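# Open the compost pail's green lid fully and leave it

## Task

Swing the compost pail's green lid fully open so it stays open by itself, keep the pail upright, finish with neither arm (nor its camera cable) touching the pail, and keep the white mug and the glass tumbler upright.

## Robot and tools

ROBOT. Two 6-joint arms with parallel grippers: left_arm (base near x -0.023, y +0.271, z +0.032 m) and right_arm (base near x -0.031, y -0.242, z +0.018 m). The arm names do not match image sides. Scene frame: origin at table-top height, halfway between the nominal bases; +x points out over the table, +z up, left_arm on +y. Each gripper's fingers point along its own +z and open along its y. end_effector_position is the spot between the pads, roughly 1 cm short of the tips. Printed hand poses can be a few cm off, more at long reach.

JOINT ORDER (used in every row and every per-joint result list): wrist yaw, wrist pitch, wrist roll, shoulder, waist, elbow. Waist and wrist roll have flipped signs compared with the URDF. Allowed ranges in your own numbers: wrist yaw -1.571 to 1.571, wrist pitch -1.571 to 1.571, wrist roll -2.094 to 2.094, shoulder 0 to 3.142, waist -3.054 to 2.618 (URDF -2.618 to 3.054), elbow 0 to 3.142. True ends may differ by up to 0.059 rad either way.

ROW FORMAT. One flat list of 14 numbers, each in [-1, 1], covering both arms even if only one moves: left_arm's six joints in the order above, then left opening, then right_arm's six joints, then right opening. Joint entries are offsets (not poses), measured from the Joint targets as they stood when the action or move began, not from the previous row; repeating an offset in a later call moves further. Scale: 1.0 equals 2.224 rad for waist, shoulder and elbow, and 8.485 rad for the three wrist joints, so small wrist values go a long way. Opening is absolute: +1 fully open, -1 shut. Sending 0 for a joint re-commands its current target; to keep a gripper as it is, resend its current opening (0 is a real half-open command).

execute_actions(actions, cameras): actions is a list of actions; each action is up to 15 rows, one per 1/30 s control step, the last row held to fill 15 steps (0.5 s). If a row asks a joint more than 0.059 rad past its range, that action is refused for both arms; a malformed or failing first action voids the whole call. Empty list returns state and, by default, all images. cameras: list of names, ["all"], or [] for none.

move(target, speed, blend, opening_speed, blocking, cameras): target is one 14-number row or a list of up to 15 rows; every row is an offset from the same starting Joint targets. All joints arrive together, so the hand follows a curve and does not avoid obstacles. speed: rad/s for the joint with the longest way to go, 0.01 to 12.57, default 0.5; one value or one per target. blend: rad of corner rounding per target, default 0. opening_speed: gripper command rate per second on the -1..+1 scale, at least 0.2; use a low value to close gently. blocking=false returns after about 0.5 s while the move continues. The result adds a move: line: done, off_target (resting more than 0.035 rad from target), moving, held (a check withheld steps or the clearance check stopped the path) or fault; limits=held if steps were withheld. Done does not mean no contact.

wait(seconds 0 to 10, cameras) lets time pass holding commands. stop(cameras) brakes a running move. zoom_image(camera, region [x0,y0,x1,y1] pixels, at most 504 square) enlarges part of the newest image from cam_high, cam_left_wrist or cam_right_wrist (each 504x504). read_manual(section="licences") only returns licence text. finished_scene(scene) closes the current scene (integer scene number); it is irreversible, so call it only when the lid stands open and nothing touches the pail.

RESULTS. Joint positions (rad) and Joint velocities (rad/s) per arm in the joint order above, plus finger gap in m (0.094 open). Joint targets are what your next offsets count from. Tool commands show current gripper commands. grip_measured uses the command scale and reads slightly wide when empty; grip_effort_nm is motor effort (negative closing), not pad force. Joint torques follow the position order; entries 4 to 6 wrap at ±28 N m. Step readings list intermediate joint positions for execute_actions calls. "joint sent to its limit" means a joint was clipped at its real end; "joint command not followed" means the clearance check altered targets. MOTOR HOT appears at 75 °C; at 90 °C an OVER-TEMPERATURE FAULT folds that arm and it stays idle; at 100 °C it goes limp.

MOTION LIMITS. Each step, a target may lead its measured angle by at most 0.339 rad (waist, shoulder, elbow) or 2.2 rad (wrists); targets that would move the hand over 200 mm from its measured place are scaled back. Big offsets may need several actions. If an arm is pushing on something or has been dragged, command its targets back past its measured positions to release.

AVOID. Fast or hard contact with the lid or pail, slamming the lid, tipping or dragging the pail, knocking over the mug or tumbler, anything leaving the table, contact between the two arms (never close a gripper on the other arm), long stretched holds or pushing into unreachable poses (heat), and ending with a finger or camera cable on the pail. Loose objects may get nudged occasionally by the scene itself.

Each tool is called after ">>>" as name(argument=value, ...) on one line, values as JSON.

## Session

>>> execute_actions(actions=[])

Scene clock: 0.00 s.
left_arm: end_effector_position=(+0.3936, +0.2709, +0.1509) grip_measured=+1.000 grip_effort_nm=n/a end_effector_quat_wxyz=(+0.608, -0.026, +0.791, +0.067) | right_arm: end_effector_position=(+0.3570, -0.1939, +0.1223) grip_measured=+1.000 grip_effort_nm=n/a end_effector_quat_wxyz=(+0.607, -0.055, +0.793, +0.007)
Joint names: [wrist yaw, wrist pitch, wrist roll, shoulder, waist, elbow]
Joint positions: left_arm=[-0.24 0.895 -0.015 1.592 0.096 0.435 0.094] | right_arm=[0.068 0.974 0.039 1.552 -0.132 0.311 0.094]
Joint velocities: within noise
Joint torques (N m): no reading
Heat: left arm: 28 °C; right arm: 27 °C.
Joint targets: left_arm=[-0.240 0.884 -0.014 1.588 0.096 0.438] | right_arm=[0.069 0.971 0.038 1.545 -0.132 0.317]
Tool commands: left_gripper/opening=+1.0 right_gripper/opening=+1.0

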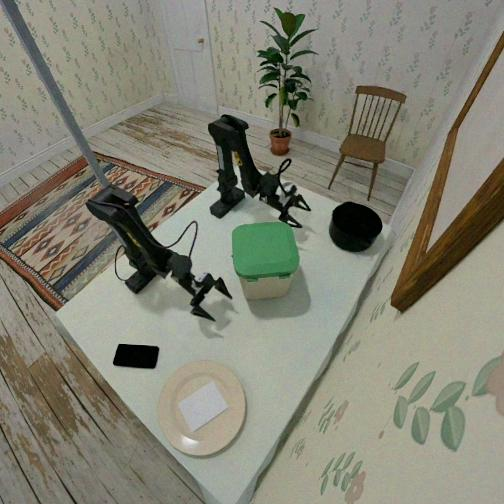

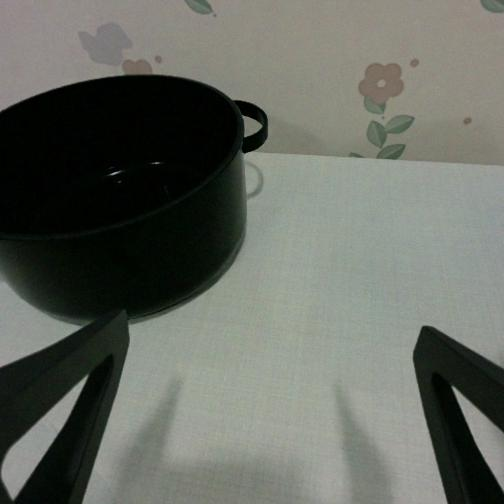

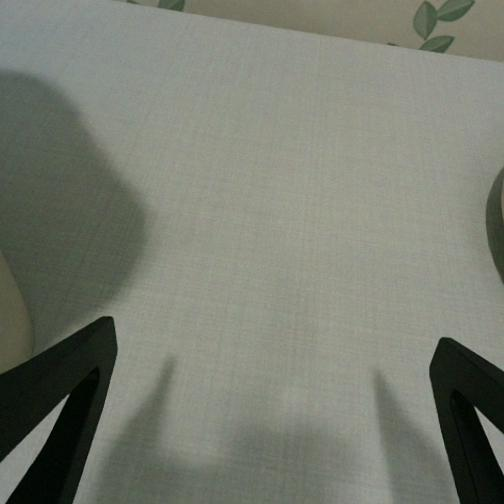

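>>> zoom_image(camera="cam_high", region=[180, 170, 340, 330])

>>> zoom_image(camera="cam_high", region=[80, 100, 400, 420])

Scaled by 3.150 from the camera's 504x504 image, which has a finer 720x720 frame.

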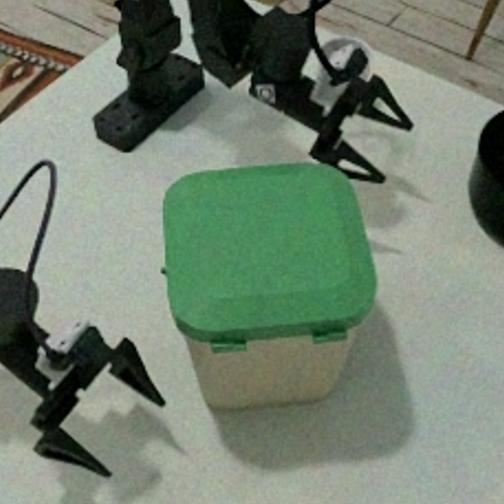

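Scaled by 1.575 from the camera's 504x504 image, which has a finer 720x720 frame.

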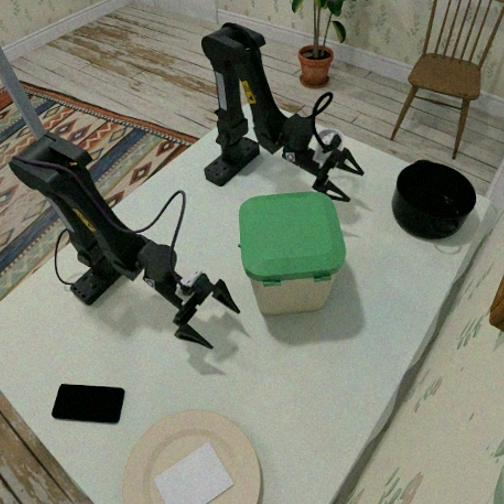

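>>> move(target=[[0.0283,-0.116,0.0016,-0.354,0,0.028,1,0,0,0,0,0,0,1],[0.0283,-0.116,0.0016,-0.354,0.2176,0.028,1,0,0,0,0,0,0,1]], speed=0.8, cameras=["all"])

Scene clock: 48.07 s.
left_arm: end_effector_position=(+0.2413, +0.0976, +0.2172) grip_measured=+1.000 grip_effort_nm=-0.002 end_effector_quat_wxyz=(+0.522, +0.245, +0.802, -0.155) | right_arm: end_effector_position=(+0.3568, -0.1939, +0.1219) grip_measured=+1.000 grip_effort_nm=-0.037 end_effector_quat_wxyz=(+0.606, -0.055, +0.794, +0.007)
Joint names: [wrist yaw, wrist pitch, wrist roll, shoulder, waist, elbow]
Joint positions: left_arm=[0 -0.087 -0.007 0.809 0.576 0.477 0.094] | right_arm=[0.068 0.972 0.039 1.552 -0.132 0.311 0.094]
Joint torques (N m): left_arm=[-0.02 1.79 0.05 -1.51 0.47 10.28] | right_arm=[-0.03 1.74 0.03 -6.15 -0.02 5.34]
Heat: left arm: 30 °C; right arm: 32 °C.
Joint targets: left_arm=[0.000 -0.100 0.000 0.800 0.580 0.500] | right_arm=[0.069 0.971 0.038 1.545 -0.132 0.317]
move: done

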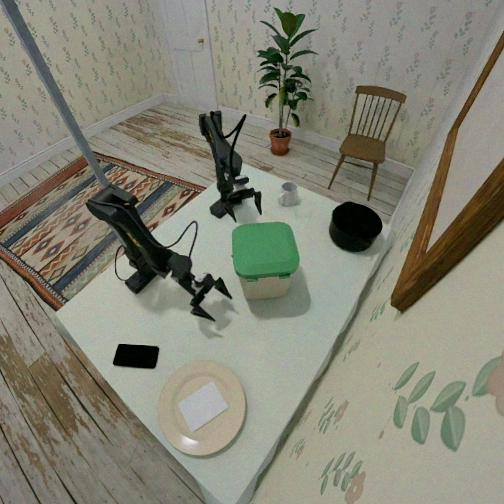

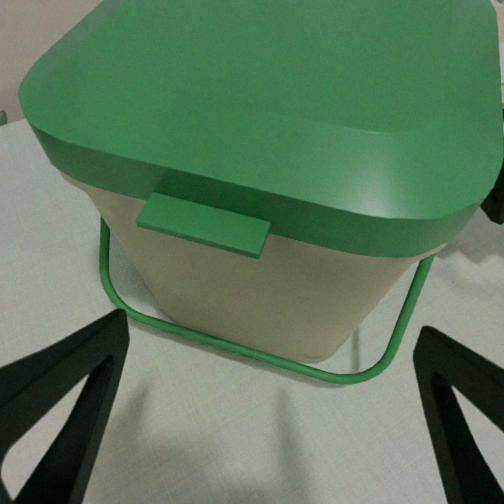

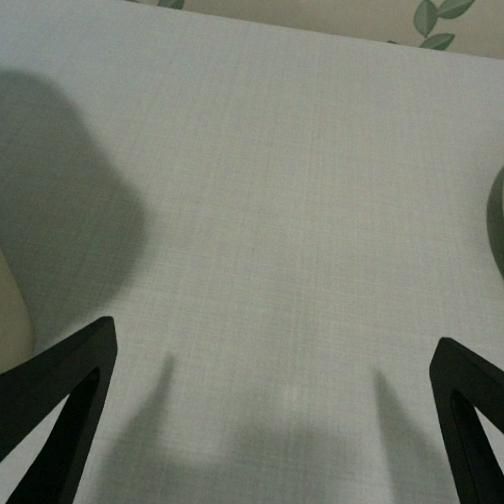

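>>> move(target=[0,0.0495,0,-0.2023,0,-0.2113,-1,0,0,0,0,0,0,1], speed=0.8, opening_speed=2, cameras=["cam_high","cam_left_wrist"])

Scene clock: 82.43 s.
left_arm: end_effector_position=(+0.2057, +0.1212, +0.2211) grip_measured=-0.995 grip_effort_nm=-0.276 end_effector_quat_wxyz=(+0.674, +0.207, +0.680, -0.200) | right_arm: end_effector_position=(+0.3568, -0.1939, +0.1218) grip_measured=+1.000 grip_effort_nm=-0.032 end_effector_quat_wxyz=(+0.606, -0.055, +0.794, +0.007)
Joint names: [wrist yaw, wrist pitch, wrist roll, shoulder, waist, elbow]
Joint positions: left_arm=[0 0.31 -0.007 0.364 0.576 0.043 0] | right_arm=[0.068 0.972 0.039 1.552 -0.132 0.311 0.094]
Joint torques (N m): left_arm=[-0.02 2.08 0.06 0.81 0.47 7.16] | right_arm=[-0.03 1.75 0.02 -6.16 -0.01 5.35]
Heat: left arm: 30 °C; right arm: 33 °C.
Joint targets: left_arm=[0.000 0.320 0.000 0.351 0.580 0.031] | right_arm=[0.069 0.971 0.038 1.545 -0.132 0.317]
move: done
Images, in order (width x height): cam_high 504x504, cam_left_wrist 504x504.

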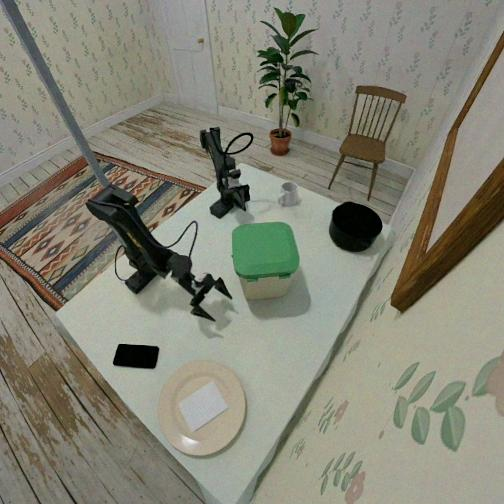

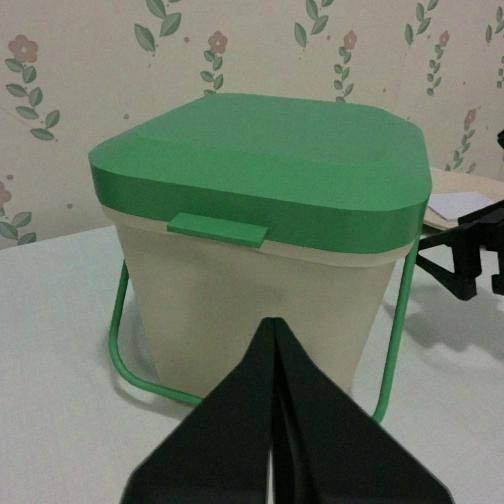

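>>> move(target=[0.0763,0.1291,0,0.4901,-0.2113,-0.002,-1,0,0,0,0,0,0,1], speed=0.8, cameras=["cam_high","cam_left_wrist"])

Scene clock: 115.53 s.
left_arm: end_effector_position=(+0.2601, +0.1293, +0.1737) grip_measured=-0.995 grip_effort_nm=-0.276 end_effector_quat_wxyz=(+0.644, +0.262, +0.667, -0.267) | right_arm: end_effector_position=(+0.3568, -0.1939, +0.1218) grip_measured=+1.000 grip_effort_nm=-0.037 end_effector_quat_wxyz=(+0.606, -0.055, +0.794, +0.007)
Joint names: [wrist yaw, wrist pitch, wrist roll, shoulder, waist, elbow]
Joint positions: left_arm=[0.643 1.362 -0.001 1.433 0.115 0.037 0] | right_arm=[0.068 0.972 0.039 1.552 -0.132 0.311 0.094]
Joint torques (N m): left_arm=[0.06 2.32 0 -2.32 -0.47 3.78] | right_arm=[-0.03 1.74 0.03 -6.17 -0.01 5.34]
Heat: left arm: 32 °C; right arm: 35 °C.
Joint targets: left_arm=[0.647 1.415 -0.001 1.441 0.110 0.026] | right_arm=[0.069 0.971 0.038 1.545 -0.132 0.317]
move: off_target (left_arm); left_arm: the wrist pitch is farthest, 0.053 rad from its target
Images, in order (width x height): cam_high 504x504, cam_left_wrist 504x504.

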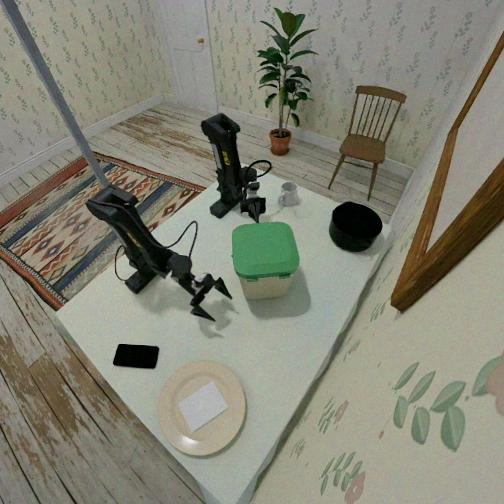

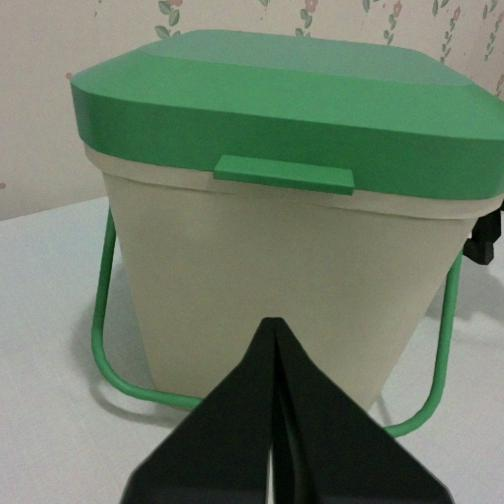

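>>> move(target=[-0.0181,0.0024,0,0.08,0.0692,0.071,-1,0,0,0,0,0,0,1], speed=0.3, cameras=["cam_high","cam_left_wrist"])

Scene clock: 138.73 s.
left_arm: end_effector_position=(+0.2899, +0.0970, +0.1629) grip_measured=-0.995 grip_effort_nm=-0.271 end_effector_quat_wxyz=(+0.629, +0.263, +0.680, -0.269) | right_arm: end_effector_position=(+0.3568, -0.1939, +0.1217) grip_measured=+1.000 grip_effort_nm=-0.037 end_effector_quat_wxyz=(+0.606, -0.055, +0.794, +0.007)
Joint names: [wrist yaw, wrist pitch, wrist roll, shoulder, waist, elbow]
Joint positions: left_arm=[0.502 1.364 -0.001 1.607 0.26 0.17 0] | right_arm=[0.068 0.971 0.039 1.552 -0.132 0.311 0.094]
Joint torques (N m): left_arm=[-0.08 2.56 -0.01 -3.82 0.47 5.81] | right_arm=[-0.03 1.74 0.03 -6.17 0.01 5.35]
Heat: left arm: 36 °C; right arm: 36 °C.
Joint targets: left_arm=[0.493 1.436 0.000 1.619 0.264 0.184] | right_arm=[0.069 0.971 0.038 1.545 -0.132 0.317]
move: off_target (left_arm); left_arm: the wrist pitch is farthest, 0.071 rad from its target
Images, in order (width x height): cam_high 504x504, cam_left_wrist 504x504.

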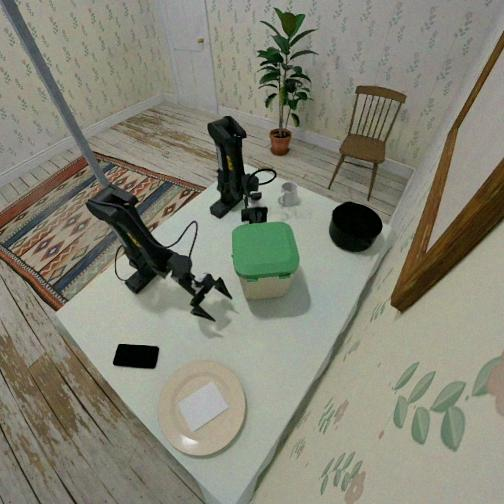

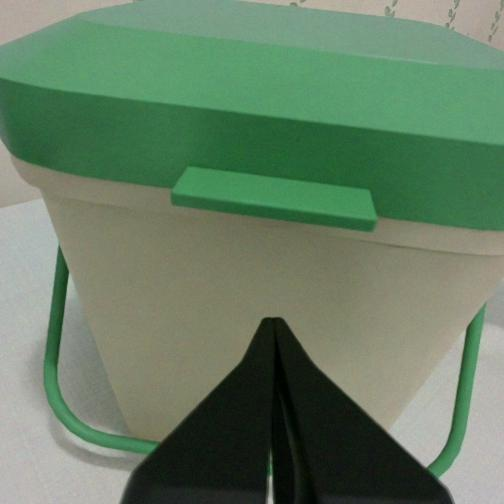

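>>> move(target=[[0,-0.0221,0,-0.0728,0,0.0113,-1,0,0,0,0,0,0,1],[-0.0017,-0.0592,0,-0.1681,0.0063,0.0571,-1,0,0,0,0,0,0,1]], speed=0.25, cameras=["cam_high","cam_left_wrist"])

Scene clock: 147.03 s.
left_arm: end_effector_position=(+0.2949, +0.0933, +0.2250) grip_measured=-0.995 grip_effort_nm=-0.266 end_effector_quat_wxyz=(+0.644, +0.264, +0.667, -0.266) | right_arm: end_effector_position=(+0.3568, -0.1939, +0.1217) grip_measured=+1.000 grip_effort_nm=-0.032 end_effector_quat_wxyz=(+0.606, -0.055, +0.794, +0.007)
Joint names: [wrist yaw, wrist pitch, wrist roll, shoulder, waist, elbow]
Joint positions: left_arm=[0.488 0.944 -0.001 1.263 0.273 0.287 0] | right_arm=[0.068 0.971 0.039 1.552 -0.132 0.311 0.094]
Joint torques (N m): left_arm=[-0.09 1.82 -0.01 -5.3 0.61 8.98] | right_arm=[-0.03 1.75 0.02 -6.16 -0.01 5.37]
Heat: left arm: 36 °C; right arm: 36 °C.
Joint targets: left_arm=[0.479 0.933 0.000 1.245 0.278 0.311] | right_arm=[0.069 0.971 0.038 1.545 -0.132 0.317]
move: done
Images, in order (width x height): cam_high 504x504, cam_left_wrist 504x504.

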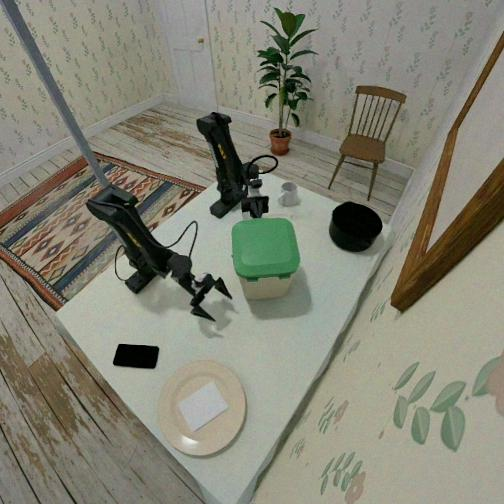

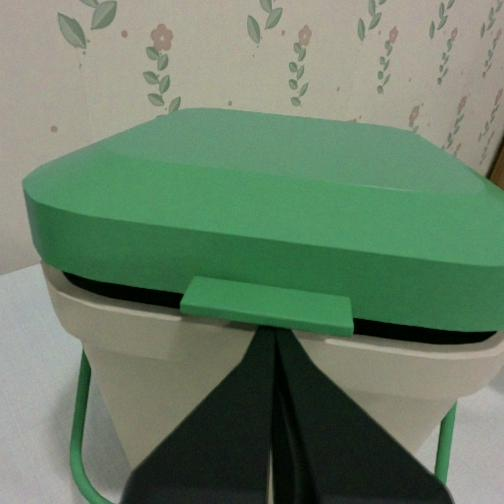

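>>> move(target=[[-0.0041,-0.0245,0,-0.0283,0.0157,0.0656,-1,0,0,0,0,0,0,1],[-0.0118,-0.0424,0,0.0009,0.045,0.1632,-1,0,0,0,0,0,0,1]], speed=0.25, blend=0.04, cameras=["cam_high","cam_left_wrist"])

Scene clock: 153.60 s.
left_arm: end_effector_position=(+0.3292, +0.0579, +0.3123) grip_measured=-0.995 grip_effort_nm=-0.281 end_effector_quat_wxyz=(+0.654, +0.266, +0.656, -0.266) | right_arm: end_effector_position=(+0.3568, -0.1939, +0.1217) grip_measured=+1.000 grip_effort_nm=-0.037 end_effector_quat_wxyz=(+0.606, -0.055, +0.794, +0.007)
Joint names: [wrist yaw, wrist pitch, wrist roll, shoulder, waist, elbow]
Joint positions: left_arm=[0.389 0.587 -0.001 1.239 0.373 0.648 0] | right_arm=[0.068 0.971 0.039 1.552 -0.132 0.311 0.094]
Joint torques (N m): left_arm=[-0.1 1.81 -0.01 -3.9 0.51 10.24] | right_arm=[-0.02 1.76 0.03 -6.16 0.01 5.35]
Heat: left arm: 35 °C; right arm: 37 °C.
Joint targets: left_arm=[0.379 0.574 0.000 1.247 0.378 0.674] | right_arm=[0.069 0.971 0.038 1.545 -0.132 0.317]
move: done
Images, in order (width x height): cam_high 504x504, cam_left_wrist 504x504.

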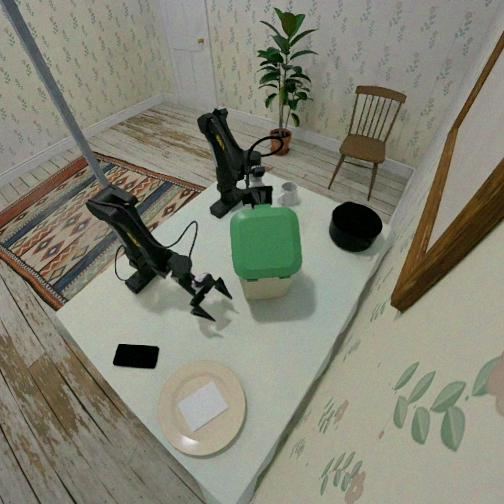

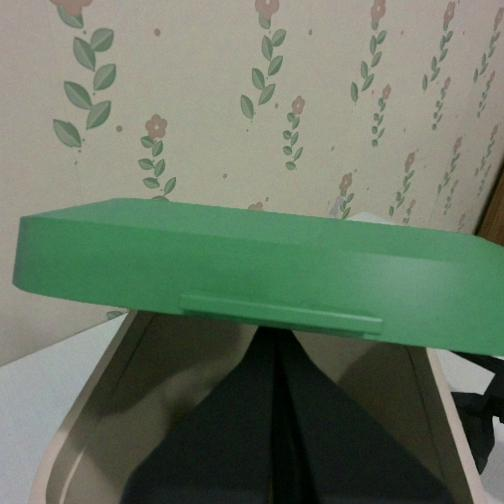

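>>> move(target=[[-0.0077,-0.0085,0,0.0665,0.0292,0.0989,-1,0,0,0,0,0,0,1],[-0.014,-0.0111,0,0.1506,0.0535,0.1924,-1,0,0,0,0,0,0,1]], speed=0.25, blend=0.04, cameras=["cam_high","cam_left_wrist"])

Scene clock: 158.57 s.
left_arm: end_effector_position=(+0.3982, -0.0127, +0.3510) grip_measured=-0.995 grip_effort_nm=-0.276 end_effector_quat_wxyz=(+0.655, +0.266, +0.655, -0.266) | right_arm: end_effector_position=(+0.3568, -0.1939, +0.1217) grip_measured=+1.000 grip_effort_nm=-0.032 end_effector_quat_wxyz=(+0.606, -0.055, +0.794, +0.007)
Joint names: [wrist yaw, wrist pitch, wrist roll, shoulder, waist, elbow]
Joint positions: left_arm=[0.27 0.494 -0.001 1.568 0.492 1.074 0] | right_arm=[0.068 0.971 0.039 1.552 -0.132 0.311 0.094]
Joint torques (N m): left_arm=[-0.12 1.81 -0.01 -7.39 0.5 10.65] | right_arm=[-0.04 1.74 0.03 -6.16 -0.01 5.35]
Heat: left arm: 34 °C; right arm: 37 °C.
Joint targets: left_arm=[0.260 0.479 0.000 1.582 0.497 1.102] | right_arm=[0.069 0.971 0.038 1.545 -0.132 0.317]
move: done
Images, in order (width x height): cam_high 504x504, cam_left_wrist 504x504.

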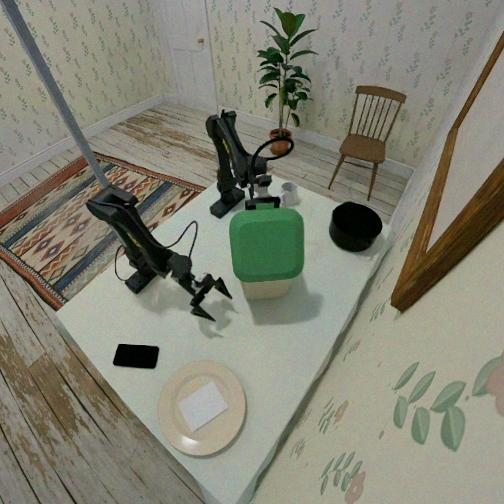

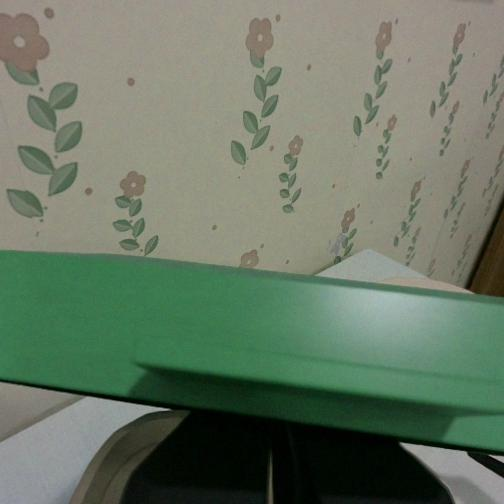

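>>> move(target=[-0.0055,0.0032,0,0.1106,0.0211,0.0989,-1,0,0,0,0,0,0,1], speed=0.2, cameras=["cam_high","cam_left_wrist"])

>>> zoom_image(camera="cam_high", region=[180, 130, 340, 330])

Scene clock: 163.67 s.
left_arm: end_effector_position=(+0.4429, -0.0583, +0.3342) grip_measured=-0.995 grip_effort_nm=-0.276 end_effector_quat_wxyz=(+0.649, +0.267, +0.661, -0.265) | right_arm: end_effector_position=(+0.3568, -0.1939, +0.1217) grip_measured=+1.000 grip_effort_nm=-0.037 end_effector_quat_wxyz=(+0.606, -0.055, +0.794, +0.007)
Joint names: [wrist yaw, wrist pitch, wrist roll, shoulder, waist, elbow]
Joint positions: left_arm=[0.224 0.497 -0.001 1.809 0.539 1.295 0] | right_arm=[0.068 0.971 0.039 1.552 -0.132 0.311 0.094]
Joint torques (N m): left_arm=[-0.11 2.03 0 -9.76 0.49 10.56] | right_arm=[-0.03 1.74 0.02 -6.16 0.01 5.35]
Heat: left arm: 34 °C; right arm: 37 °C.
Joint targets: left_arm=[0.213 0.506 0.000 1.828 0.544 1.322] | right_arm=[0.069 0.971 0.038 1.545 -0.132 0.317]
move: done
Images, in order (width x height): cam_high 504x504, cam_left_wrist 504x504.

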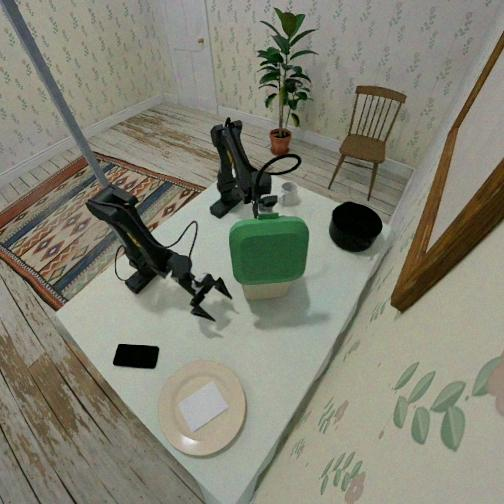

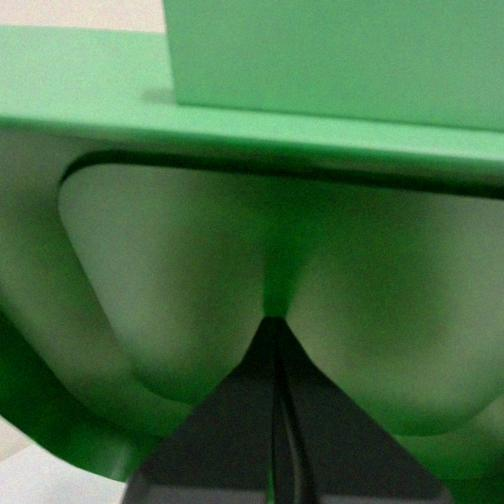

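Scaled by 2.520 from the camera's 504x504 image, which has a finer 720x720 frame.

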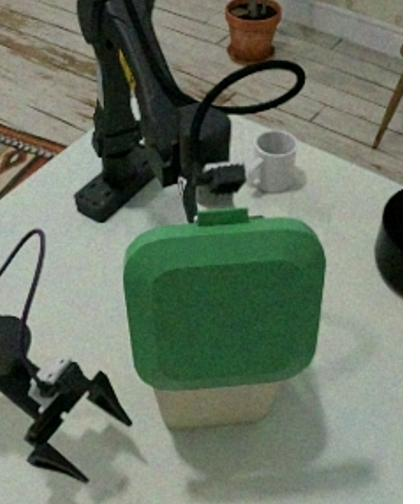

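>>> move(target=[-0.0026,-0.0059,0,0.0648,0.01,0.0872,-1,0,0,0,0,0,0,1], speed=0.15, cameras=["cam_high","cam_left_wrist"])

>>> zoom_image(camera="cam_high", region=[180, 130, 340, 330])

Scene clock: 171.97 s.
left_arm: end_effector_position=(+0.4706, -0.0867, +0.3445) grip_measured=-0.995 grip_effort_nm=-0.276 end_effector_quat_wxyz=(+0.661, +0.265, +0.650, -0.267) | right_arm: end_effector_position=(+0.3568, -0.1939, +0.1217) grip_measured=+1.000 grip_effort_nm=-0.032 end_effector_quat_wxyz=(+0.606, -0.055, +0.794, +0.007)
Joint names: [wrist yaw, wrist pitch, wrist roll, shoulder, waist, elbow]
Joint positions: left_arm=[0.201 0.475 -0.001 1.949 0.562 1.489 0] | right_arm=[0.068 0.971 0.039 1.552 -0.132 0.311 0.094]
Joint torques (N m): left_arm=[-0.11 1.79 -0.02 -10.97 0.54 10.56] | right_arm=[-0.03 1.75 0.02 -6.16 -0.01 5.34]
Heat: left arm: 33 °C; right arm: 37 °C.
Joint targets: left_arm=[0.191 0.457 0.000 1.972 0.566 1.516] | right_arm=[0.069 0.971 0.038 1.545 -0.132 0.317]
move: done
Images, in order (width x height): cam_high 504x504, cam_left_wrist 504x504.

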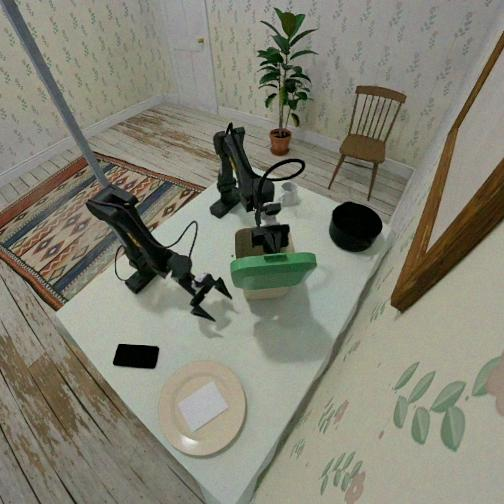

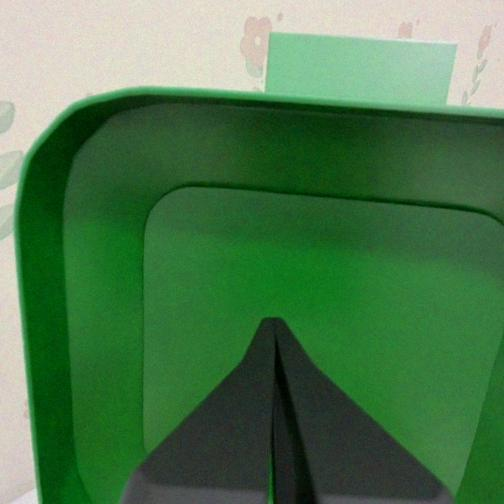

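Scaled by 2.520 from the camera's 504x504 image, which has a finer 720x720 frame.

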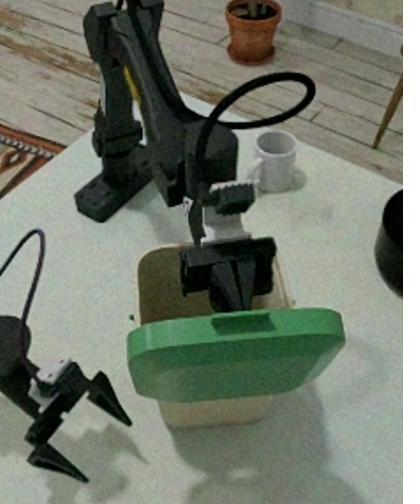

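>>> move(target=[0.0026,0.0059,0,-0.0648,-0.01,-0.0872,-1,0,0,0,0,0,0,1], speed=0.4, cameras=["cam_high","cam_left_wrist"])

>>> zoom_image(camera="cam_high", region=[180, 130, 340, 330])

Scene clock: 176.70 s.
left_arm: end_effector_position=(+0.4516, -0.0667, +0.3299) grip_measured=-0.995 grip_effort_nm=-0.281 end_effector_quat_wxyz=(+0.650, +0.266, +0.662, -0.263) | right_arm: end_effector_position=(+0.3568, -0.1939, +0.1217) grip_measured=+1.000 grip_effort_nm=-0.032 end_effector_quat_wxyz=(+0.606, -0.055, +0.794, +0.007)
Joint names: [wrist yaw, wrist pitch, wrist roll, shoulder, waist, elbow]
Joint positions: left_arm=[0.211 0.501 -0.001 1.855 0.548 1.337 0] | right_arm=[0.068 0.971 0.039 1.552 -0.132 0.311 0.094]
Joint torques (N m): left_arm=[0.02 2.01 -0.01 -14.57 -0.31 6.71] | right_arm=[-0.04 1.75 0.03 -6.19 0.02 5.34]
Heat: left arm: 33 °C; right arm: 37 °C.
Joint targets: left_arm=[0.213 0.507 0.000 1.828 0.544 1.322] | right_arm=[0.069 0.971 0.038 1.545 -0.132 0.317]
move: done
Images, in order (width x height): cam_high 504x504, cam_left_wrist 504x504.

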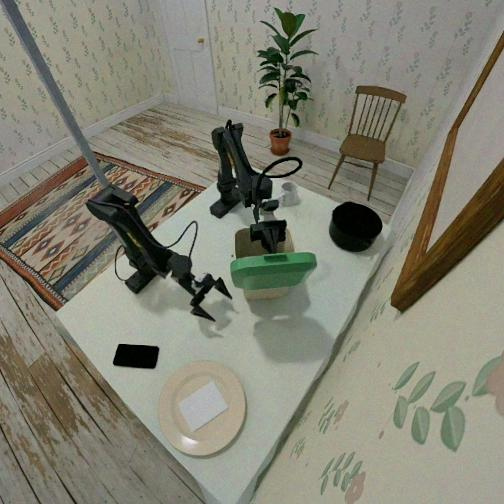

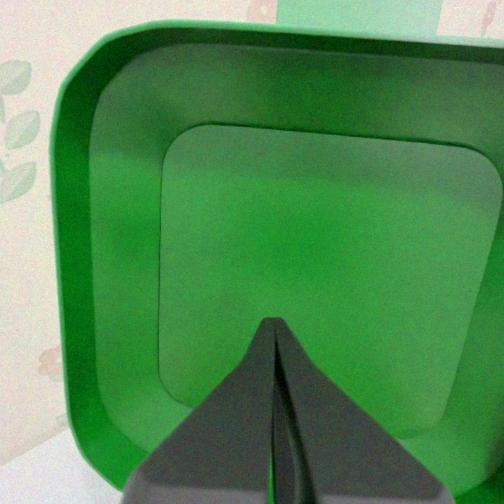

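Scaled by 2.520 from the camera's 504x504 image, which has a finer 720x720 frame.

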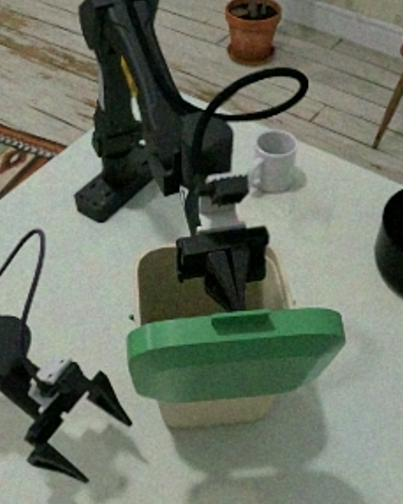

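>>> move(target=[[0.0272,0.0257,0,-0.2905,-0.1039,-0.3889,-1,0,0,0,0,0,0,1],[0.0272,0.011,0,-0.4622,-0.1039,-0.5045,-1,0,0,0,0,0,0,1]], speed=0.8, blend=0.05, cameras=["cam_high","cam_left_wrist"])

>>> zoom_image(camera="cam_high", region=[180, 130, 340, 330])

Scene clock: 187.80 s.
left_arm: end_effector_position=(+0.2428, +0.1018, +0.2582) grip_measured=-0.995 grip_effort_nm=-0.271 end_effector_quat_wxyz=(+0.663, +0.266, +0.648, -0.264) | right_arm: end_effector_position=(+0.3568, -0.1939, +0.1217) grip_measured=+1.000 grip_effort_nm=-0.037 end_effector_quat_wxyz=(+0.606, -0.055, +0.794, +0.007)
Joint names: [wrist yaw, wrist pitch, wrist roll, shoulder, waist, elbow]
Joint positions: left_arm=[0.442 0.619 -0.001 0.811 0.317 0.213 0] | right_arm=[0.068 0.971 0.039 1.552 -0.132 0.311 0.094]
Joint torques (N m): left_arm=[0 1.73 0 -1.43 -0.43 6.68] | right_arm=[-0.03 1.75 0.03 -6.16 0.02 5.34]
Heat: left arm: 33 °C; right arm: 38 °C.
Joint targets: left_arm=[0.444 0.600 0.000 0.800 0.313 0.200] | right_arm=[0.069 0.971 0.038 1.545 -0.132 0.317]
move: done
Images, in order (width x height): cam_high 504x504, cam_left_wrist 504x504.

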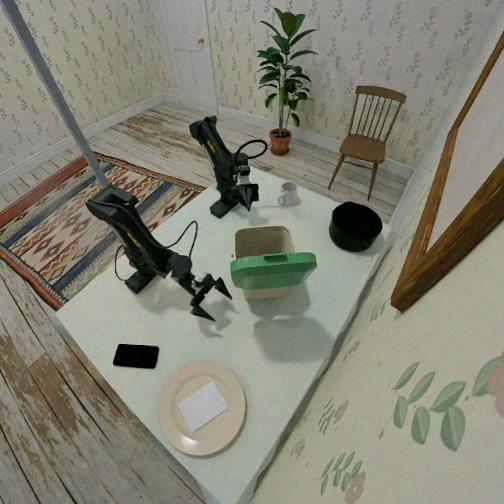

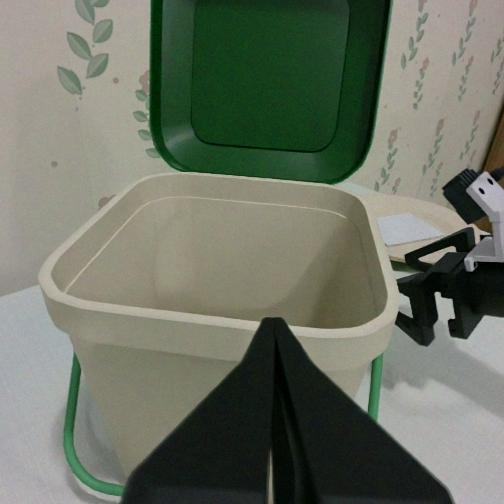

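Scaled by 2.520 from the camera's 504x504 image, which has a finer 720x720 frame.

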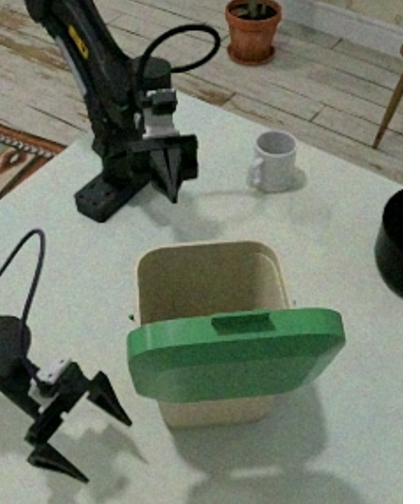

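>>> finished_scene(scene=1)

The scene is finished: the task was done.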